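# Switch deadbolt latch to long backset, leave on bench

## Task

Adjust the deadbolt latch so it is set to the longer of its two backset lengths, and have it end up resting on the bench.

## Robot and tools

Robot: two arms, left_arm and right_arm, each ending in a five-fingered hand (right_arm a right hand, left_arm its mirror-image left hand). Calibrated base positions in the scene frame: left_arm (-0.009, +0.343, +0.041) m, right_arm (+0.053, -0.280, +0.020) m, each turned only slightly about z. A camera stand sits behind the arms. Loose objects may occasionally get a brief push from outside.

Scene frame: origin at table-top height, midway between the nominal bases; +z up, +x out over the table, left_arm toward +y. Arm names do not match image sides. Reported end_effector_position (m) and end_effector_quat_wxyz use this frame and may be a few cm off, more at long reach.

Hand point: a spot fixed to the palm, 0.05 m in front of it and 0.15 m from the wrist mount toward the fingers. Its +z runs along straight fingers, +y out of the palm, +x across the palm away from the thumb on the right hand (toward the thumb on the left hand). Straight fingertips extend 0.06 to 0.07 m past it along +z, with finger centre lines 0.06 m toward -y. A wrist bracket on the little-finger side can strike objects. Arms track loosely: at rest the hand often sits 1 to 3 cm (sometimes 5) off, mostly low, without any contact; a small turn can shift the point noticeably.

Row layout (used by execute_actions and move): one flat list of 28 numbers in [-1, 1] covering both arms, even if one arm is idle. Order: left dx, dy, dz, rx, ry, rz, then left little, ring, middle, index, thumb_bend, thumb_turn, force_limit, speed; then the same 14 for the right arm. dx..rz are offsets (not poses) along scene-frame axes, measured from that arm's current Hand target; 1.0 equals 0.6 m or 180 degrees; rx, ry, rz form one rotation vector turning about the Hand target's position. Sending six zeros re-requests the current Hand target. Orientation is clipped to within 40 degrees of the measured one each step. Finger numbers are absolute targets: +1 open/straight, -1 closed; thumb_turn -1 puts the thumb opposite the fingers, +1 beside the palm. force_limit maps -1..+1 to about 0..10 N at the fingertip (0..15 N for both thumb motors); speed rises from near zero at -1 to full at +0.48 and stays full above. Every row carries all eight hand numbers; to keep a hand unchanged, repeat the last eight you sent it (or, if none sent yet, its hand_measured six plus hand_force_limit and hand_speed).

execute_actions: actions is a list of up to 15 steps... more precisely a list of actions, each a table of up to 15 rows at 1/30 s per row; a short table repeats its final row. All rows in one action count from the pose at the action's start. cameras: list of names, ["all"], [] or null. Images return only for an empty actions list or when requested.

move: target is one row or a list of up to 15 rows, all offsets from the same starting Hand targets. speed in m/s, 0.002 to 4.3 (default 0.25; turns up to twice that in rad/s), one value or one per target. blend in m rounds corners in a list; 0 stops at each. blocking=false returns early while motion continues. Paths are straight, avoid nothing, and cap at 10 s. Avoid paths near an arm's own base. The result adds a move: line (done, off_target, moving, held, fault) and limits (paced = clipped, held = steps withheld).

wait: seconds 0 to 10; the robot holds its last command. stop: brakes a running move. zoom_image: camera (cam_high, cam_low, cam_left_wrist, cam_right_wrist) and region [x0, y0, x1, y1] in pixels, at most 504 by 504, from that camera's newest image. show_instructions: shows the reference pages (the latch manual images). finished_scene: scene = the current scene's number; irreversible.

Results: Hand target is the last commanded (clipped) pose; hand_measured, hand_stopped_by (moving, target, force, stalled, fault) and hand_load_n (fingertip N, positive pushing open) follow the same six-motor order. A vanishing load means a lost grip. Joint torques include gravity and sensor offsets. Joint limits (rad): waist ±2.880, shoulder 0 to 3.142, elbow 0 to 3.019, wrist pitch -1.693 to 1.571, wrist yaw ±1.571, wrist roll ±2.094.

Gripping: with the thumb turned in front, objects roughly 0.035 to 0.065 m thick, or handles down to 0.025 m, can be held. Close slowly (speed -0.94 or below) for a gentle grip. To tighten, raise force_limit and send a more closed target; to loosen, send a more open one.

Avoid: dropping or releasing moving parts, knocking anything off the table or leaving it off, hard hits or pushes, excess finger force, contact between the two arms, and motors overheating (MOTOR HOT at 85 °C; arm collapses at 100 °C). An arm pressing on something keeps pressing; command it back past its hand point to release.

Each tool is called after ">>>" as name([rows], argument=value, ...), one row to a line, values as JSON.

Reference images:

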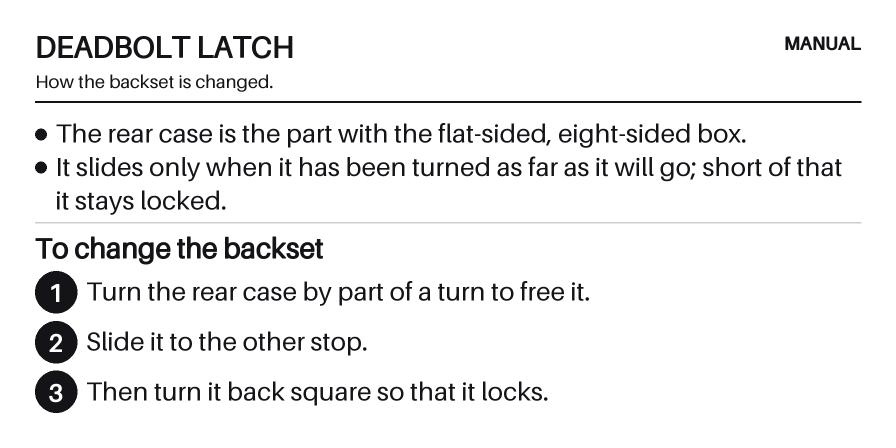

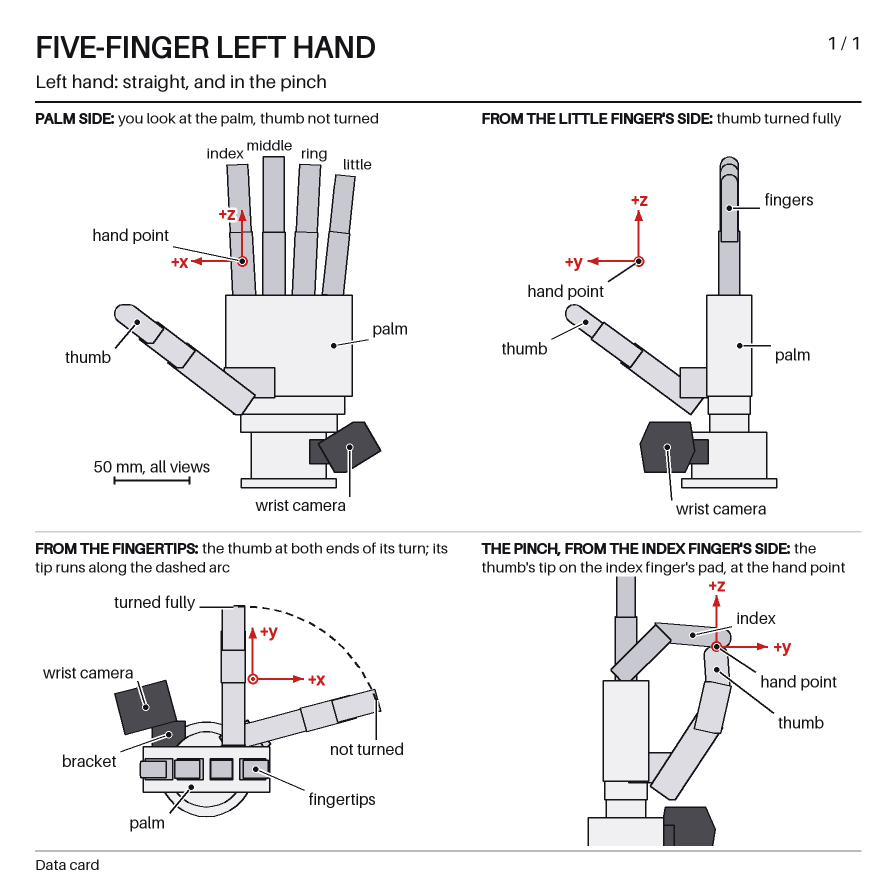

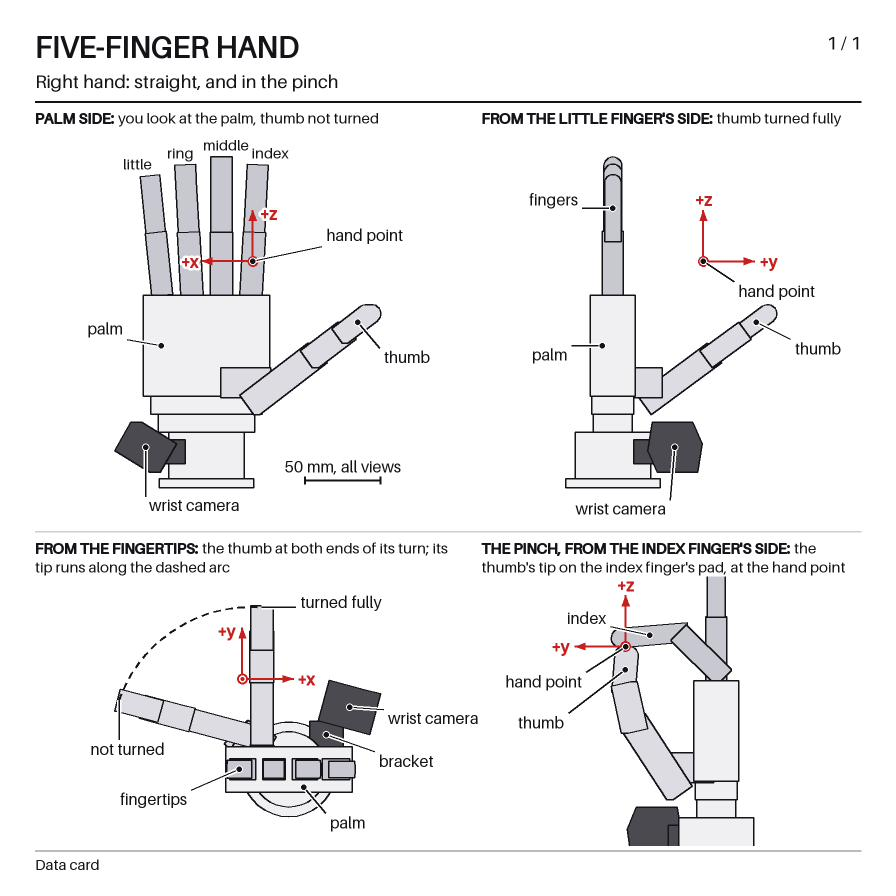

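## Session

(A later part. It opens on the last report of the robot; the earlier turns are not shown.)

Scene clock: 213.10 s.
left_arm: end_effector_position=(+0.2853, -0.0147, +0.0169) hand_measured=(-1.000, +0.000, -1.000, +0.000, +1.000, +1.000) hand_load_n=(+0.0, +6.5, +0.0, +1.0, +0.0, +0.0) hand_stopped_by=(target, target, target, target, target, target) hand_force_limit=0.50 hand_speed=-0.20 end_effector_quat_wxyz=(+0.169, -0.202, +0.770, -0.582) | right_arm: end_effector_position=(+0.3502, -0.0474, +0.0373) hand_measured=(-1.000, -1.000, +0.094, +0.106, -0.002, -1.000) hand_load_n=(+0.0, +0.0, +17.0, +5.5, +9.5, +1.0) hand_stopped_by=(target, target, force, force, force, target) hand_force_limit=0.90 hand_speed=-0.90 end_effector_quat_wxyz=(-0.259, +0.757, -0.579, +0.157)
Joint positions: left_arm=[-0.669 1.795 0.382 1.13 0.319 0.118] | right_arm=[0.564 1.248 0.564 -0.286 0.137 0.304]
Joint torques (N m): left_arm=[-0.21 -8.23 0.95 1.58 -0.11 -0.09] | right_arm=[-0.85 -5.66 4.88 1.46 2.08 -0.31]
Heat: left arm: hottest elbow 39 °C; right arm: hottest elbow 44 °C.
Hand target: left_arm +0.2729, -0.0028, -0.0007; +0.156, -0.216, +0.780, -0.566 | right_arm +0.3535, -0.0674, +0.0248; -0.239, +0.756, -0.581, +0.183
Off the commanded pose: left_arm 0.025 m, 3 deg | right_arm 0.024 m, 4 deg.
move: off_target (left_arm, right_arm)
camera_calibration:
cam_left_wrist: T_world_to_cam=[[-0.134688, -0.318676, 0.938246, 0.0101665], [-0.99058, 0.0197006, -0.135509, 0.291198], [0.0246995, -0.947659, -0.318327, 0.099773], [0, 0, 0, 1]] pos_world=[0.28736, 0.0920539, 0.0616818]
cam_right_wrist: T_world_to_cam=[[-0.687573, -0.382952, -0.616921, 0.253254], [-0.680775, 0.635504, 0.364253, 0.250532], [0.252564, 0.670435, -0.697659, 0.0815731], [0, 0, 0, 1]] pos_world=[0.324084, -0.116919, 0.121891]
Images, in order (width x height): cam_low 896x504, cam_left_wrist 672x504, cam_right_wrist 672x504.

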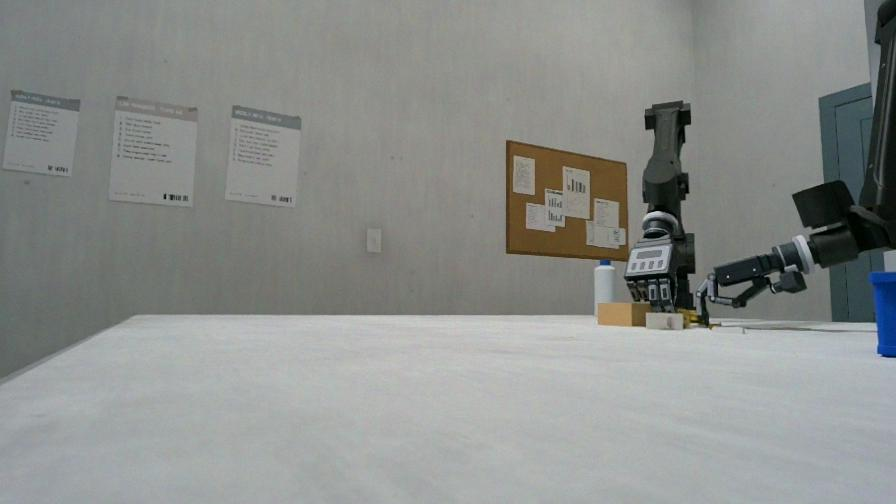

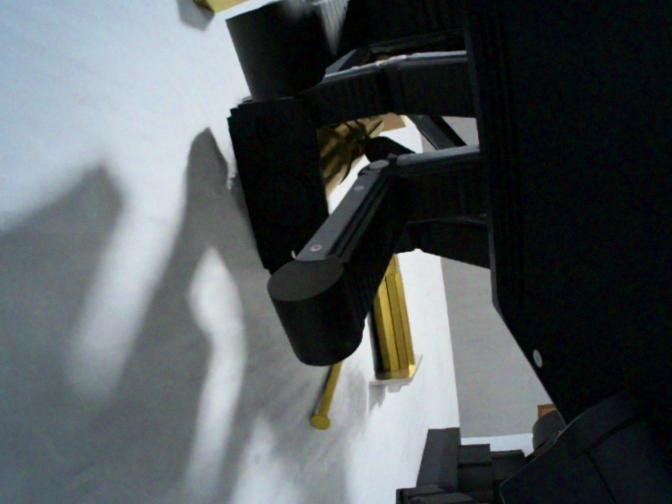

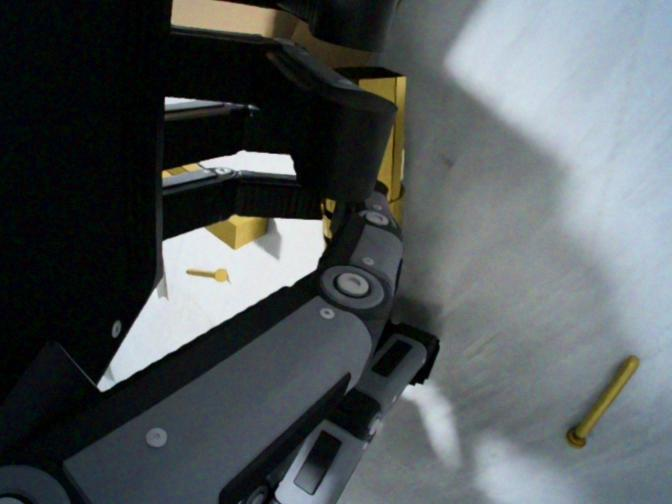

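>>> move([
  [0.004,-0.012,0.02,0,0,0,-1,0,-1,0,1,1,0.5,-0.2,-0.005,0.02,0.003,0,0,0,-1,-1,-0.7,-0.7,-0.6,-1,0.9,-0.9],
  [0.004,-0.012,0.14,0,0,0,-1,0,-1,0,1,1,0.5,-0.2,-0.005,0.02,0.003,0,0,0,-1,-1,-0.7,-0.7,-0.6,-1,0.9,-0.9],
  [-0.01,0.1,0.19,0,0,0,-1,0,-1,0,1,1,0.5,-0.2,-0.005,0.02,0.003,0,0,0,-1,-1,-0.7,-0.7,-0.6,-1,0.9,-0.9],
], speed=0.1, cameras=["cam_low","cam_left_wrist","cam_right_wrist"])

>>> zoom_image(camera="cam_low", region=[670, 285, 740, 335])

>>> zoom_image(camera="cam_left_wrist", region=[100, 60, 360, 280])

Scene clock: 217.03 s.
left_arm: end_effector_position=(+0.2680, +0.0544, +0.1139) hand_measured=(-1.000, +0.000, -1.000, +0.000, +1.000, +1.000) hand_load_n=(+0.0, +0.0, +0.0, +0.0, +0.0, +0.0) hand_stopped_by=(target, target, target, target, target, target) hand_force_limit=0.50 hand_speed=-0.20 end_effector_quat_wxyz=(+0.154, -0.218, +0.778, -0.568) | right_arm: end_effector_position=(+0.3516, -0.0475, +0.0368) hand_measured=(-1.000, -1.000, +0.094, +0.106, -0.002, -1.000) hand_load_n=(+0.0, +0.0, +15.0, +7.5, +11.5, +2.5) hand_stopped_by=(target, target, force, force, force, target) hand_force_limit=0.90 hand_speed=-0.90 end_effector_quat_wxyz=(-0.252, +0.753, -0.580, +0.181)
Joint positions: left_arm=[-0.502 1.169 0.306 0.511 0.474 0.158] | right_arm=[0.595 1.249 0.564 -0.285 0.203 0.32]
Joint torques (N m): left_arm=[-0.03 -6.12 6.95 1.09 0.11 0.11] | right_arm=[-0.38 -5.13 5.87 1.09 0.39 -0.15]
Heat: left arm: hottest elbow 39 °C; right arm: hottest elbow 44 °C.
Hand target: left_arm +0.2670, +0.0572, +0.1133; +0.156, -0.216, +0.780, -0.566 | right_arm +0.3504, -0.0553, +0.0266; -0.239, +0.757, -0.581, +0.183
Off the commanded pose: left_arm 0.003 m, 0 deg | right_arm 0.013 m, 2 deg.
move: off_target (right_arm)
camera_calibration:
cam_left_wrist: T_world_to_cam=[[-0.0842903, -0.338007, 0.937361, -0.0734754], [-0.996307, 0.0131549, -0.0848473, 0.281957], [0.0163481, -0.941052, -0.337868, 0.200715], [0, 0, 0, 1]] pos_world=[0.271442, 0.160339, 0.160611]
cam_right_wrist: T_world_to_cam=[[-0.676828, -0.391338, -0.623505, 0.24996], [-0.678338, 0.660551, 0.321761, 0.253531], [0.28594, 0.640724, -0.712539, 0.0684242], [0, 0, 0, 1]] pos_world=[0.321594, -0.113492, 0.12303]
Images, in order (width x height): cam_low 896x504, cam_left_wrist 672x504, cam_right_wrist 672x504.

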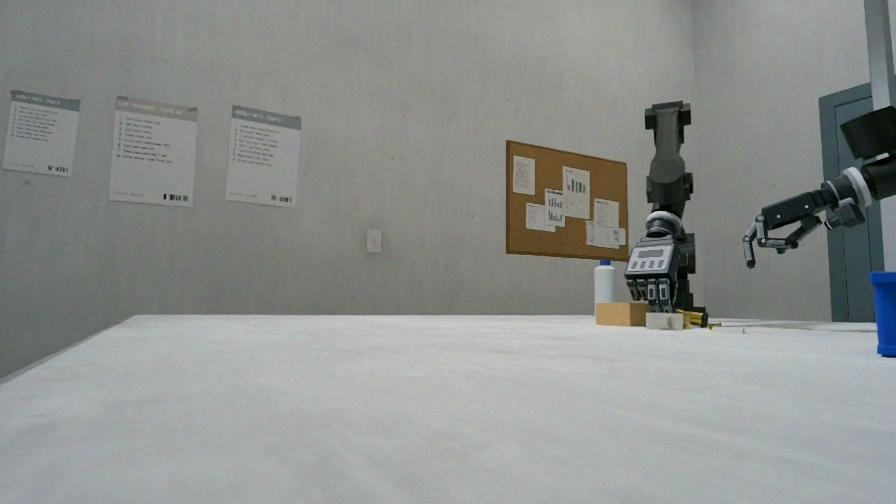

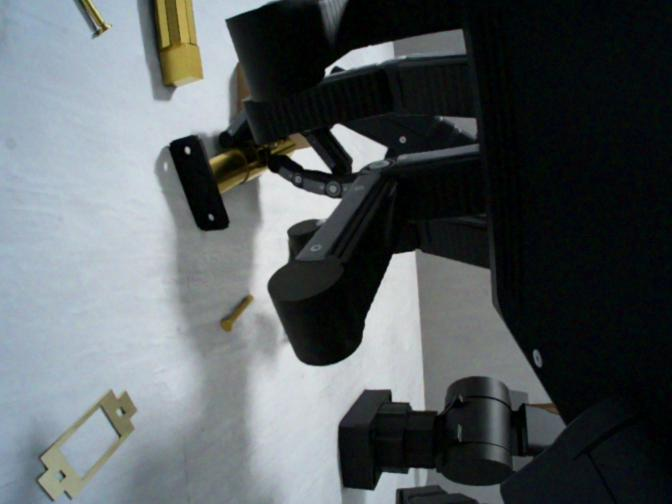

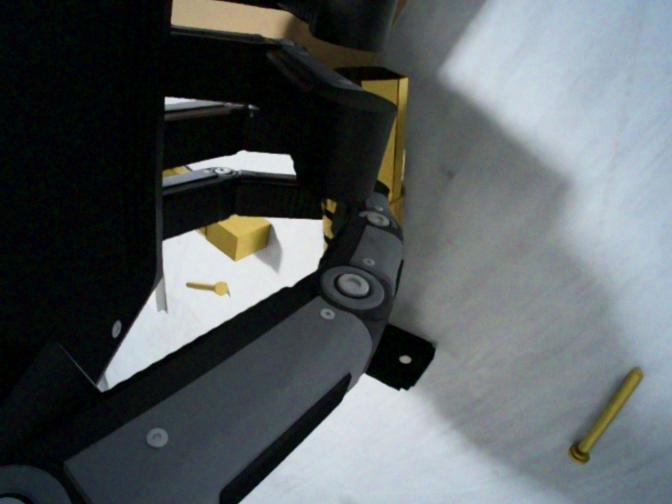

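Scaled by 7.200 from the camera's 896x504 image, which has a finer 1280x720 frame.

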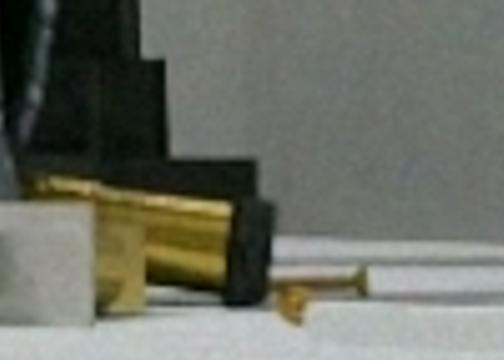

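Scaled by 1.938 from the camera's 672x504 image, which has a finer 960x720 frame.

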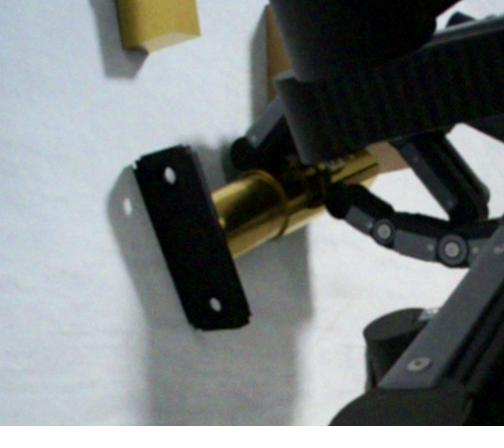

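>>> zoom_image(camera="cam_left_wrist", region=[195, 110, 315, 210])

>>> zoom_image(camera="cam_high", region=[370, 180, 430, 260])

Scaled by 4.200 from the camera's 672x504 image, which has a finer 960x720 frame.

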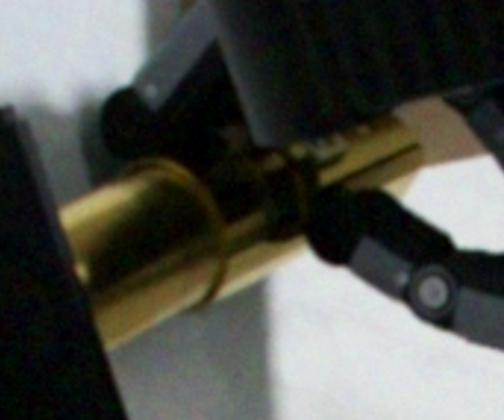

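This scene's latest camera images include none from cam_high. They are from: cam_low, cam_left_wrist, cam_right_wrist. cam_high's image comes with the result of a call that names it in "cameras".

>>> move([
  [-0.0083,0.03,-0.03,0.0585,0.0326,-0.0164,1,1,1,1,1,1,0.5,-0.2,0,0,0,0,0,0,-1,-1,-0.75,-0.75,-0.65,-1,0.9,-0.9],
  [-0.0117,-0.0287,-0.12,0.0585,0.0326,-0.0164,1,1,1,1,1,1,0.5,-0.2,0,0,0,0,0,0,-1,-1,-0.75,-0.75,-0.65,-1,0.9,-0.9],
], speed=0.1, cameras=["cam_low","cam_left_wrist"])

>>> zoom_image(camera="cam_low", region=[670, 265, 750, 335])

>>> zoom_image(camera="cam_left_wrist", region=[200, 60, 460, 280])

Scene clock: 221.40 s.
left_arm: end_effector_position=(+0.2456, +0.0533, +0.0290) hand_measured=(+1.000, +1.000, +1.000, +1.000, +1.000, +1.000) hand_load_n=(+0.0, +0.0, +0.0, +0.0, +0.0, +0.0) hand_stopped_by=(target, target, target, target, target, target) hand_force_limit=0.50 hand_speed=-0.20 end_effector_quat_wxyz=(+0.110, -0.214, +0.850, -0.468) | right_arm: end_effector_position=(+0.3516, -0.0475, +0.0368) hand_measured=(-1.000, -1.000, +0.094, +0.100, -0.008, -1.000) hand_load_n=(+0.0, +0.0, +15.0, +10.0, +13.0, +2.5) hand_stopped_by=(target, target, force, force, force, target) hand_force_limit=0.90 hand_speed=-0.90 end_effector_quat_wxyz=(-0.252, +0.753, -0.580, +0.181)
Joint positions: left_arm=[-0.586 1.385 0.346 0.416 0.397 0.256] | right_arm=[0.595 1.249 0.564 -0.285 0.203 0.32]
Joint torques (N m): left_arm=[-0.79 -6.77 8.68 2.13 0.01 -0.13] | right_arm=[-0.44 -5.01 5.87 1.09 0.4 -0.15]
Heat: left arm: hottest elbow 39 °C; right arm: hottest elbow 44 °C.
Hand target: left_arm +0.2599, +0.0399, +0.0414; +0.121, -0.209, +0.841, -0.484 | right_arm +0.3504, -0.0553, +0.0266; -0.239, +0.757, -0.581, +0.183
Off the commanded pose: left_arm 0.023 m, 2 deg | right_arm 0.013 m, 2 deg.
move: off_target (left_arm, right_arm)
camera_calibration:
cam_left_wrist: T_world_to_cam=[[0.00652685, -0.533661, 0.845673, -0.00547141], [-0.995816, 0.0736166, 0.0541413, 0.245071], [-0.0911487, -0.842488, -0.530947, 0.198085], [0, 0, 0, 1]] pos_world=[0.262136, 0.145923, 0.0965314]
Images, in order (width x height): cam_low 896x504, cam_left_wrist 672x504.

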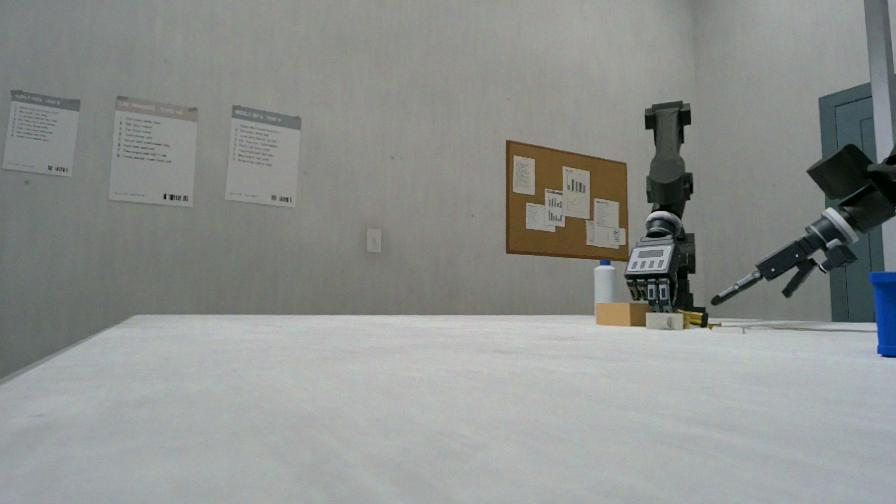

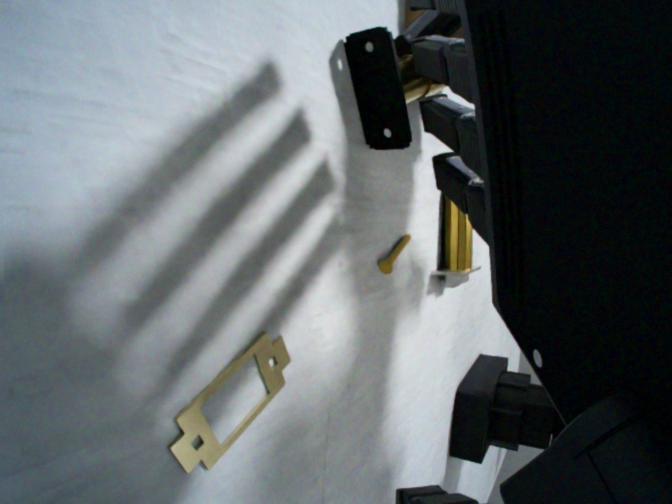

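Scaled by 6.300 from the camera's 896x504 image, which has a finer 1280x720 frame.

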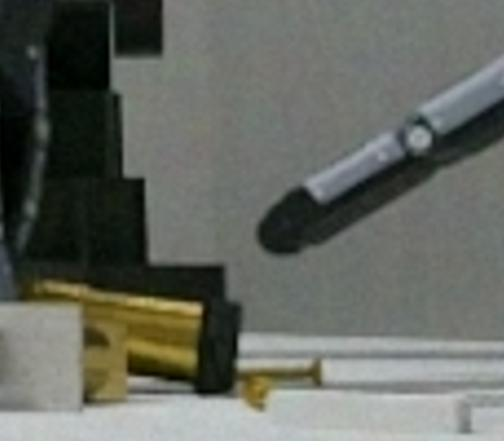

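Scaled by 1.938 from the camera's 672x504 image, which has a finer 960x720 frame.

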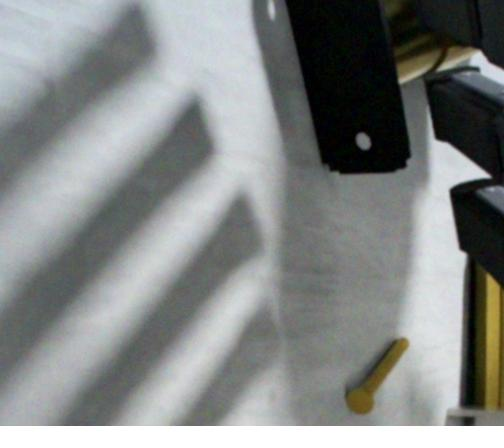

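>>> move([
  [0.035,-0.03,0.045,0,0,0,1,1,1,1,1,1,0.5,-0.2,0,0,0,0,0,0,-1,-1,-0.75,-0.75,-0.65,-1,0.9,-0.9],
  [0.002,0.0,-0.015,0,0,0,1,1,1,1,1,1,0.5,-0.2,0,0,0,0,0,0,-1,-1,-0.75,-0.75,-0.65,-1,0.9,-0.9],
], speed=0.1, cameras=["cam_low","cam_left_wrist"])

>>> zoom_image(camera="cam_low", region=[670, 265, 750, 335])

>>> zoom_image(camera="cam_left_wrist", region=[280, 20, 500, 220])

Scene clock: 223.63 s.
left_arm: end_effector_position=(+0.2584, +0.0416, +0.0307) hand_measured=(+1.000, +1.000, +1.000, +1.000, +1.000, +1.000) hand_load_n=(+0.0, +0.0, +0.0, +0.0, +0.0, +0.0) hand_stopped_by=(target, target, target, target, target, target) hand_force_limit=0.50 hand_speed=-0.20 end_effector_quat_wxyz=(+0.117, -0.209, +0.845, -0.478) | right_arm: end_effector_position=(+0.3516, -0.0475, +0.0368) hand_measured=(-1.000, -1.000, +0.094, +0.100, -0.008, -1.000) hand_load_n=(+0.0, +0.0, +15.0, +10.0, +12.5, +2.5) hand_stopped_by=(target, target, force, force, force, target) hand_force_limit=0.90 hand_speed=-0.90 end_effector_quat_wxyz=(-0.252, +0.753, -0.580, +0.181)
Joint positions: left_arm=[-0.591 1.429 0.375 0.462 0.394 0.251] | right_arm=[0.595 1.249 0.564 -0.285 0.203 0.32]
Joint torques (N m): left_arm=[-0.15 -7.24 5.83 2.11 0.16 -0.03] | right_arm=[-0.32 -5.07 5.86 1.09 0.4 -0.15]
Heat: left arm: hottest elbow 39 °C; right arm: hottest elbow 44 °C.
Hand target: left_arm +0.2610, +0.0400, +0.0322; +0.121, -0.209, +0.841, -0.484 | right_arm +0.3504, -0.0553, +0.0266; -0.239, +0.757, -0.581, +0.183
Off the commanded pose: left_arm 0.004 m, 1 deg | right_arm 0.013 m, 2 deg.
move: off_target (right_arm)
camera_calibration:
cam_left_wrist: T_world_to_cam=[[-0.011993, -0.518047, 0.855268, -0.00939364], [-0.996674, 0.0751389, 0.0315367, 0.25948], [-0.0806014, -0.852046, -0.517225, 0.187551], [0, 0, 0, 1]] pos_world=[0.273621, 0.135439, 0.0968572]
Images, in order (width x height): cam_low 896x504, cam_left_wrist 672x504.

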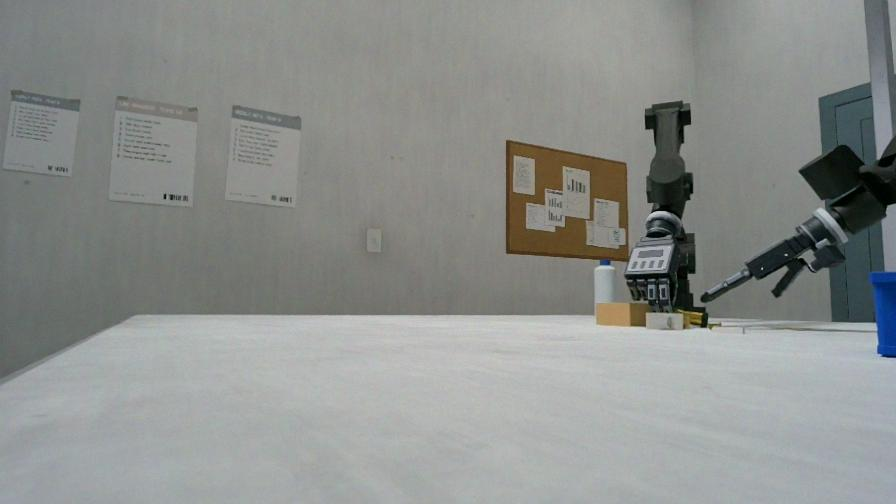

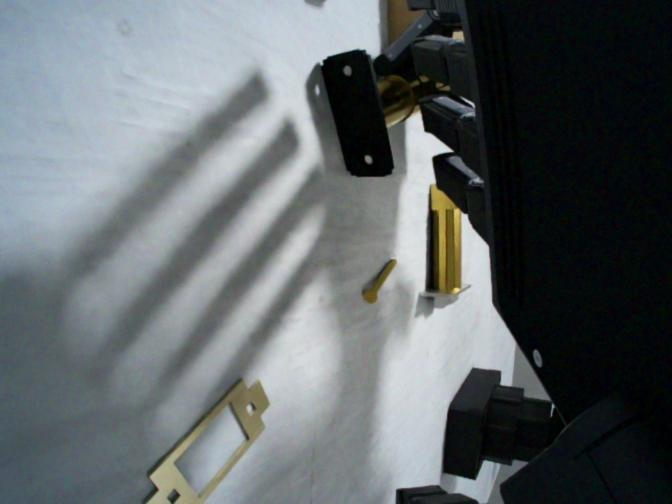

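Scaled by 6.300 from the camera's 896x504 image, which has a finer 1280x720 frame.

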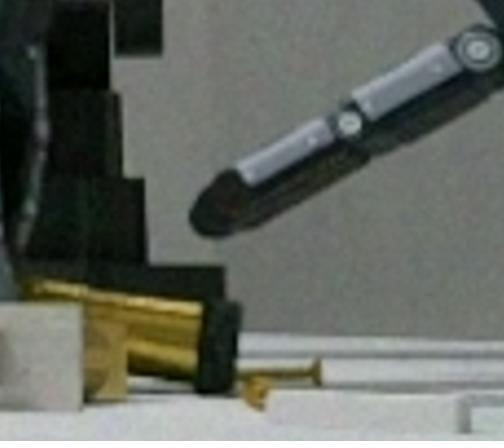

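Scaled by 2.291 from the camera's 672x504 image, which has a finer 960x720 frame.

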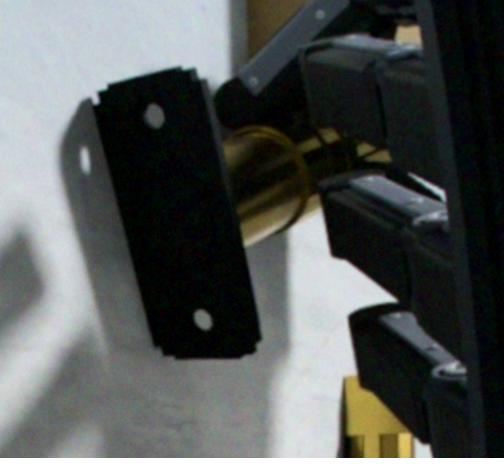

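>>> move([
  [0.004,-0.006,-0.03,0,0,0,1,1,1,1,1,1,0.5,-0.2,0,0,0,0,0,0,-1,-1,-0.75,-0.75,-0.65,-1,0.9,-0.9],
  [0.004,-0.006,-0.072,0,0,0,1,1,1,1,1,1,0.5,-0.2,0,0,0,0,0,0,-1,-1,-0.75,-0.75,-0.65,-1,0.9,-0.9],
], speed=0.05, cameras=["cam_low","cam_left_wrist"])

>>> zoom_image(camera="cam_low", region=[670, 265, 750, 335])

>>> zoom_image(camera="cam_left_wrist", region=[280, 20, 500, 220])

Scene clock: 225.97 s.
left_arm: end_effector_position=(+0.2716, +0.0304, +0.0071) hand_measured=(+1.000, +1.000, +1.000, +1.000, +1.000, +1.000) hand_load_n=(+0.0, +0.0, +0.5, +0.0, +0.0, -0.5) hand_stopped_by=(target, target, target, target, target, target) hand_force_limit=0.50 hand_speed=-0.20 end_effector_quat_wxyz=(+0.132, -0.198, +0.832, -0.501) | right_arm: end_effector_position=(+0.3516, -0.0478, +0.0363) hand_measured=(-1.000, -1.000, +0.094, +0.100, -0.008, -1.000) hand_load_n=(+0.0, +0.0, +15.5, +10.0, +13.0, +2.0) hand_stopped_by=(target, target, force, force, force, target) hand_force_limit=0.90 hand_speed=-0.90 end_effector_quat_wxyz=(-0.251, +0.753, -0.580, +0.181)
Joint positions: left_arm=[-0.591 1.6 0.375 0.697 0.402 0.249] | right_arm=[0.595 1.25 0.564 -0.285 0.204 0.32]
Joint torques (N m): left_arm=[-0.67 -5.66 3.9 1.36 -0.35 -0.04] | right_arm=[-0.26 -5.13 5.87 1.03 0.35 -0.15]
Heat: left arm: hottest elbow 39 °C; right arm: hottest elbow 44 °C.
Hand target: left_arm +0.2634, +0.0363, -0.0109; +0.121, -0.209, +0.841, -0.484 | right_arm +0.3503, -0.0553, +0.0265; -0.239, +0.757, -0.581, +0.183
Off the commanded pose: left_arm 0.021 m, 3 deg | right_arm 0.012 m, 2 deg.
move: off_target (left_arm, right_arm)
camera_calibration:
cam_left_wrist: T_world_to_cam=[[-0.0562107, -0.482124, 0.874298, 0.0159931], [-0.996532, 0.0809043, -0.0194555, 0.274319], [-0.0613545, -0.87236, -0.484999, 0.161926], [0, 0, 0, 1]] pos_world=[0.284202, 0.126775, 0.0698885]
Images, in order (width x height): cam_low 896x504, cam_left_wrist 672x504.

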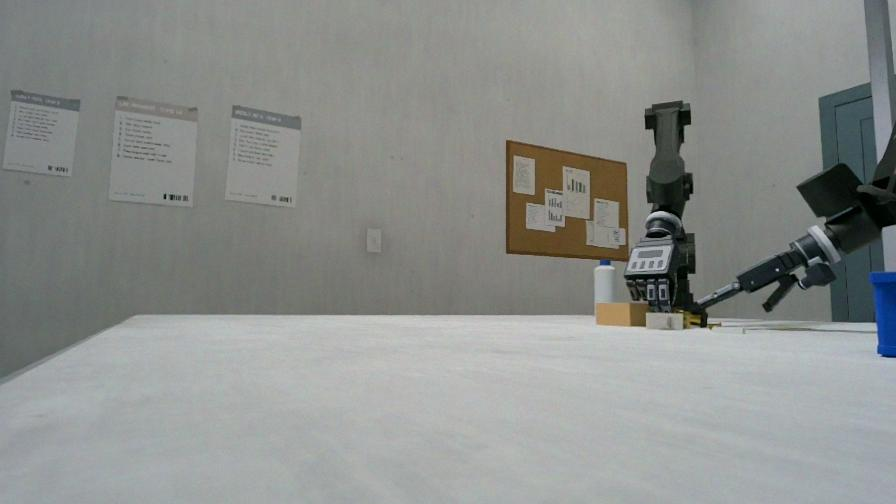

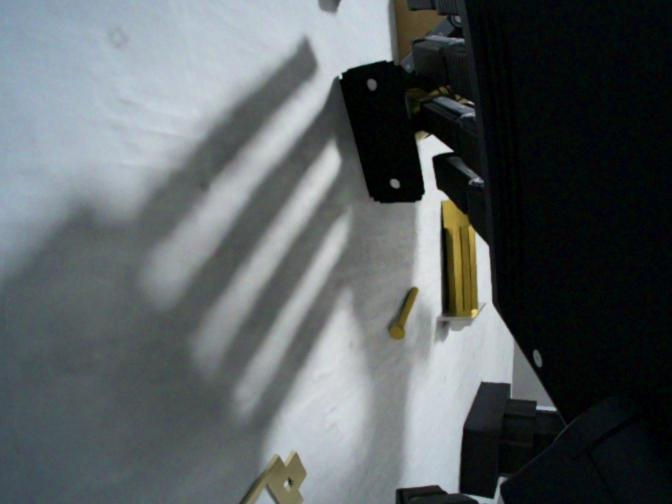

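Scaled by 6.300 from the camera's 896x504 image, which has a finer 1280x720 frame.

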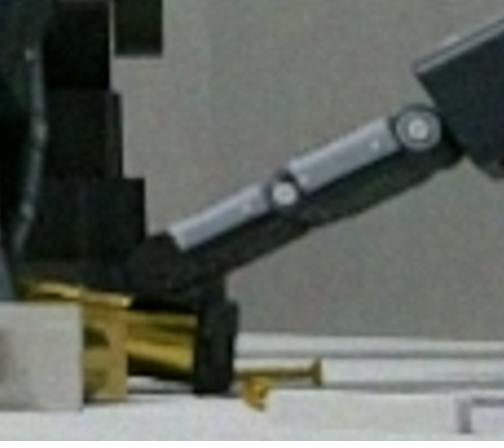

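Scaled by 2.291 from the camera's 672x504 image, which has a finer 960x720 frame.

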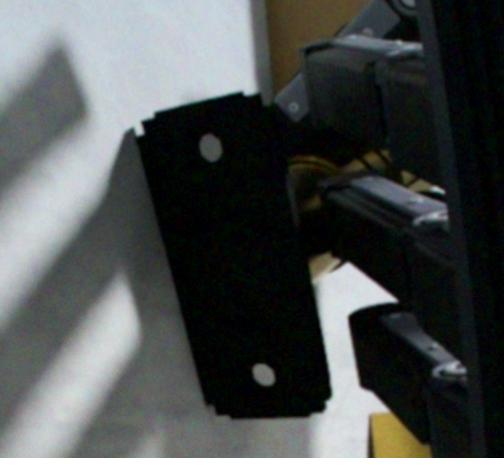

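>>> move([
  [0,0,0,0,0,0,1,1,1,1,1,1,0.5,-0.2,-0.01,-0.0026,-0.011,0.0288,-0.1073,0,-1,-1,-0.75,-0.75,-0.65,-1,0.9,-0.9],
], speed=0.07, cameras=["cam_low","cam_left_wrist","cam_right_wrist"])

>>> zoom_image(camera="cam_low", region=[670, 265, 750, 335])

>>> zoom_image(camera="cam_left_wrist", region=[280, 20, 500, 220])

>>> zoom_image(camera="cam_right_wrist", region=[270, 50, 440, 370])

Scene clock: 229.57 s.
left_arm: end_effector_position=(+0.2728, +0.0310, +0.0056) hand_measured=(+1.000, +1.000, +1.000, +1.000, +1.000, +1.000) hand_load_n=(+0.0, +0.0, +0.5, +0.0, +0.0, +0.0) hand_stopped_by=(target, target, target, target, target, target) hand_force_limit=0.50 hand_speed=-0.20 end_effector_quat_wxyz=(+0.135, -0.200, +0.832, -0.499) | right_arm: end_effector_position=(+0.3481, -0.0508, +0.0297) hand_measured=(-1.000, -1.000, +0.094, +0.100, -0.008, -1.000) hand_load_n=(+0.0, +0.0, +14.0, +8.5, +9.0, +0.5) hand_stopped_by=(target, target, force, force, force, target) hand_force_limit=0.90 hand_speed=-0.90 end_effector_quat_wxyz=(-0.379, +0.694, -0.549, +0.272)
Joint positions: left_arm=[-0.591 1.605 0.375 0.702 0.395 0.249] | right_arm=[0.681 1.18 0.304 0.226 0.366 0.313]
Joint torques (N m): left_arm=[-0.56 -6.18 3.89 1.17 -0.07 -0.04] | right_arm=[0.85 -3.25 4.9 1.95 0.83 -0.29]
Heat: left arm: hottest elbow 39 °C; right arm: hottest elbow 44 °C.
Hand target: left_arm +0.2634, +0.0364, -0.0109; +0.121, -0.209, +0.841, -0.484 | right_arm +0.3446, -0.0568, +0.0202; -0.367, +0.703, -0.540, +0.281
Off the commanded pose: left_arm 0.020 m, 3 deg | right_arm 0.012 m, 2 deg.
move: off_target (left_arm, right_arm)
camera_calibration:
cam_left_wrist: T_world_to_cam=[[-0.0551271, -0.484939, 0.872809, 0.0174599], [-0.996955, 0.0750129, -0.0212905, 0.275835], [-0.0551473, -0.871325, -0.487598, 0.160088], [0, 0, 0, 1]] pos_world=[0.284787, 0.127264, 0.0686921]
cam_right_wrist: T_world_to_cam=[[-0.445804, -0.301747, -0.842738, 0.172602], [-0.741977, 0.651217, 0.159331, 0.282201], [0.500728, 0.696323, -0.514204, -0.0114248], [0, 0, 0, 1]] pos_world=[0.292054, -0.123736, 0.0946207]
Images, in order (width x height): cam_low 896x504, cam_left_wrist 672x504, cam_right_wrist 672x504.

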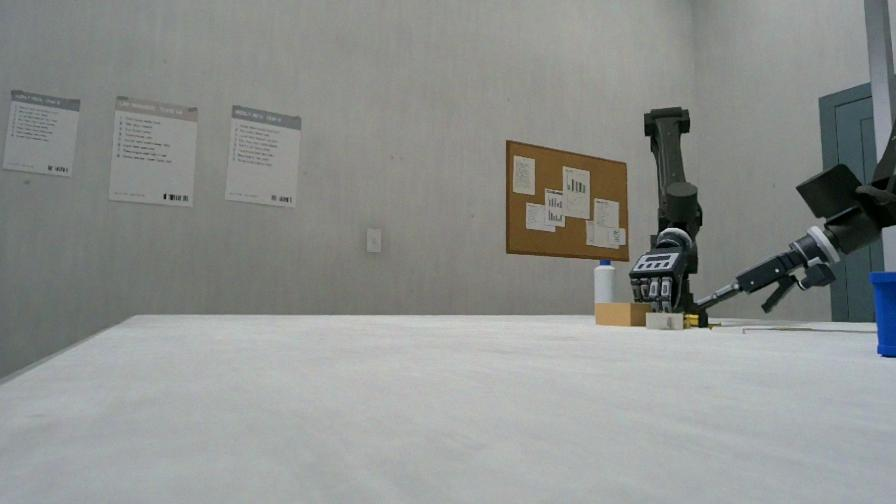

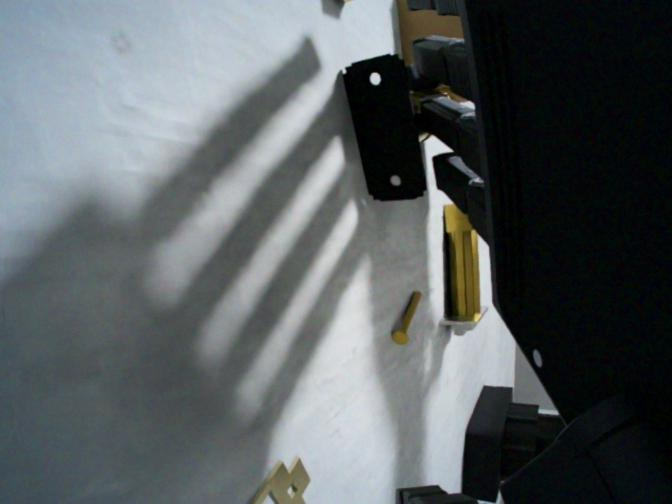

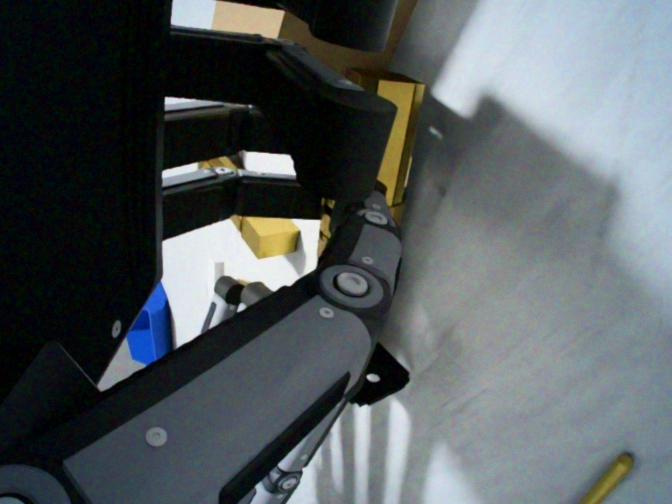

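Scaled by 6.300 from the camera's 896x504 image, which has a finer 1280x720 frame.

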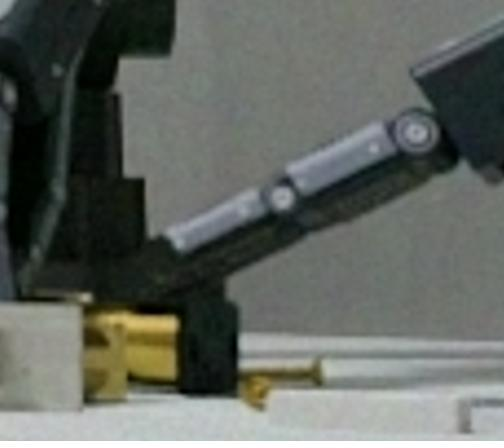

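Scaled by 2.291 from the camera's 672x504 image, which has a finer 960x720 frame.

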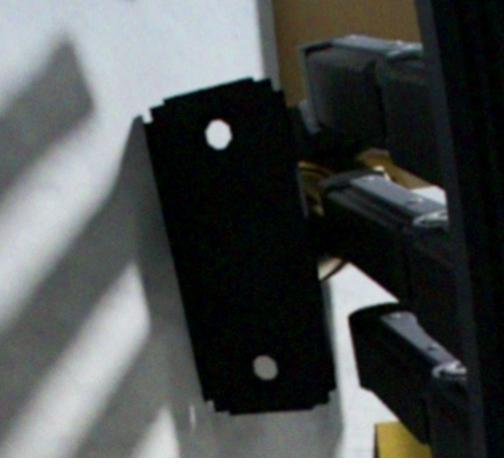

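Scaled by 1.575 from the camera's 672x504 image, which has a finer 960x720 frame.

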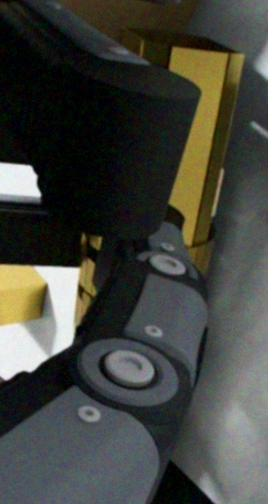

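>>> move([
  [0,0,0,0,0,0,1,1,1,1,1,1,0.5,-0.2,-0.005,-0.0013,-0.011,0.0216,-0.0805,0,-1,-1,-0.75,-0.75,-0.65,-1,0.9,-0.9],
], speed=0.07, cameras=["cam_low","cam_left_wrist","cam_right_wrist"])

>>> zoom_image(camera="cam_low", region=[670, 265, 750, 335])

>>> zoom_image(camera="cam_left_wrist", region=[280, 20, 500, 220])

>>> zoom_image(camera="cam_right_wrist", region=[270, 50, 440, 370])

Scene clock: 232.67 s.
left_arm: end_effector_position=(+0.2728, +0.0311, +0.0051) hand_measured=(+1.000, +1.000, +1.000, +1.000, +1.000, +1.000) hand_load_n=(+0.0, +0.0, +0.5, +0.0, +0.0, +0.0) hand_stopped_by=(target, target, target, target, target, target) hand_force_limit=0.50 hand_speed=-0.20 end_effector_quat_wxyz=(+0.134, -0.200, +0.833, -0.499) | right_arm: end_effector_position=(+0.3463, -0.0517, +0.0246) hand_measured=(-1.000, -1.000, +0.094, +0.100, -0.012, -1.000) hand_load_n=(+0.0, +0.0, +5.5, -0.5, +0.5, +0.0) hand_stopped_by=(target, target, force, force, force, target) hand_force_limit=0.90 hand_speed=-0.90 end_effector_quat_wxyz=(-0.472, +0.636, -0.506, +0.343)
Joint positions: left_arm=[-0.591 1.607 0.375 0.702 0.394 0.249] | right_arm=[0.77 1.408 0.136 0.894 0.515 0.236]
Joint torques (N m): left_arm=[-0.56 -6.24 3.9 1.2 -0.04 -0.04] | right_arm=[0.73 -2.84 2.78 1.63 0.53 -0.26]
Heat: left arm: hottest elbow 39 °C; right arm: hottest elbow 44 °C.
Hand target: left_arm +0.2634, +0.0364, -0.0110; +0.120, -0.209, +0.841, -0.484 | right_arm +0.3415, -0.0575, +0.0135; -0.455, +0.650, -0.499, +0.349
Off the commanded pose: left_arm 0.019 m, 3 deg | right_arm 0.013 m, 3 deg.
move: off_target (left_arm, right_arm)
camera_calibration:
cam_left_wrist: T_world_to_cam=[[-0.0542533, -0.48571, 0.872435, 0.0177236], [-0.996992, 0.0747755, -0.0203694, 0.275698], [-0.0553431, -0.870916, -0.488306, 0.160027], [0, 0, 0, 1]] pos_world=[0.284686, 0.127363, 0.0682955]
cam_right_wrist: T_world_to_cam=[[-0.208721, -0.234941, -0.949336, 0.0911542], [-0.759475, 0.650509, 0.00599111, 0.292091], [0.616144, 0.722247, -0.314207, -0.0561093], [0, 0, 0, 1]] pos_world=[0.275433, -0.128067, 0.0671561]
Images, in order (width x height): cam_low 896x504, cam_left_wrist 672x504, cam_right_wrist 672x504.

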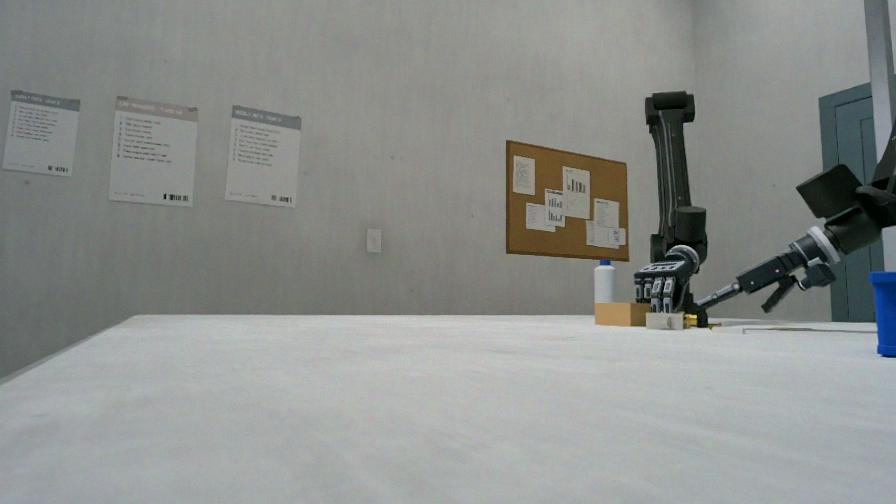

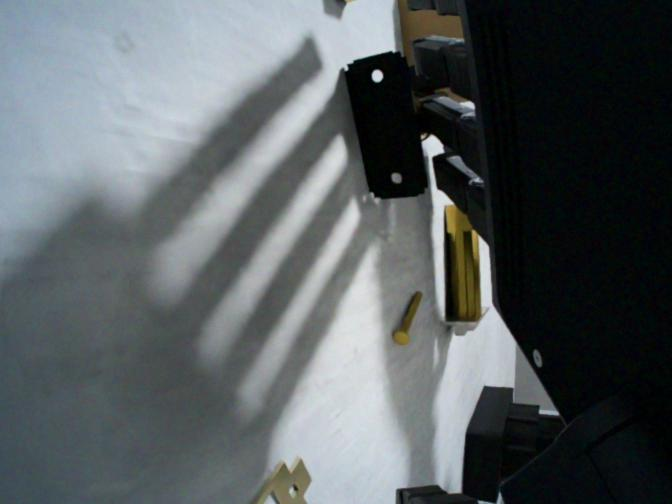

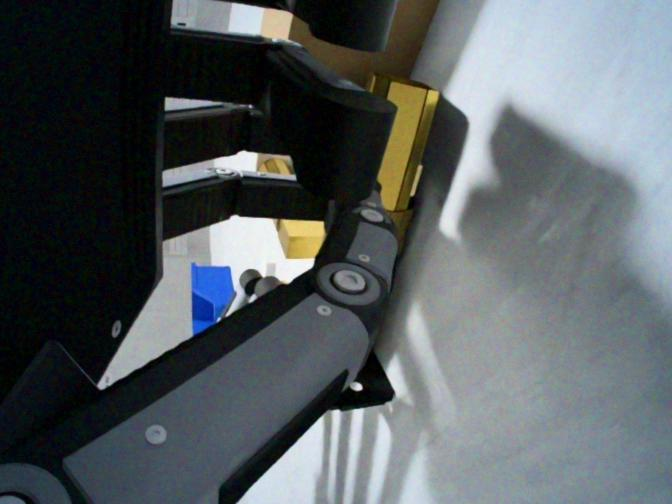

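Scaled by 6.300 from the camera's 896x504 image, which has a finer 1280x720 frame.

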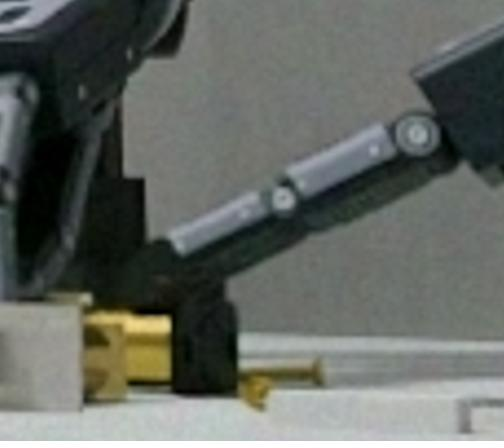

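Scaled by 2.291 from the camera's 672x504 image, which has a finer 960x720 frame.

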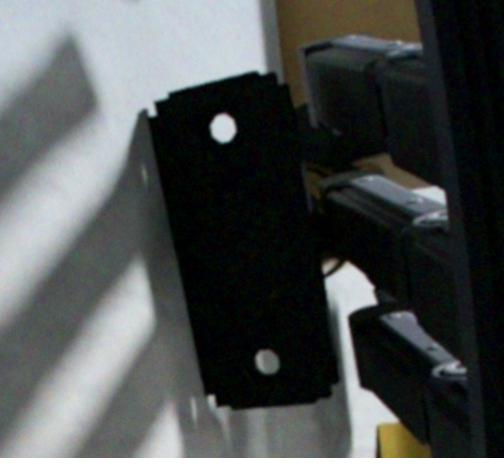

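Scaled by 1.575 from the camera's 672x504 image, which has a finer 960x720 frame.

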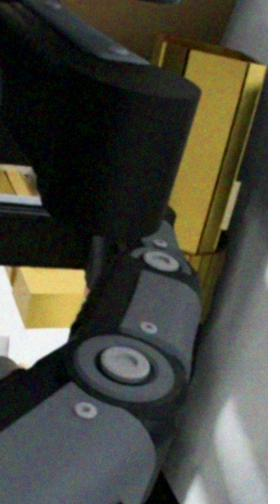

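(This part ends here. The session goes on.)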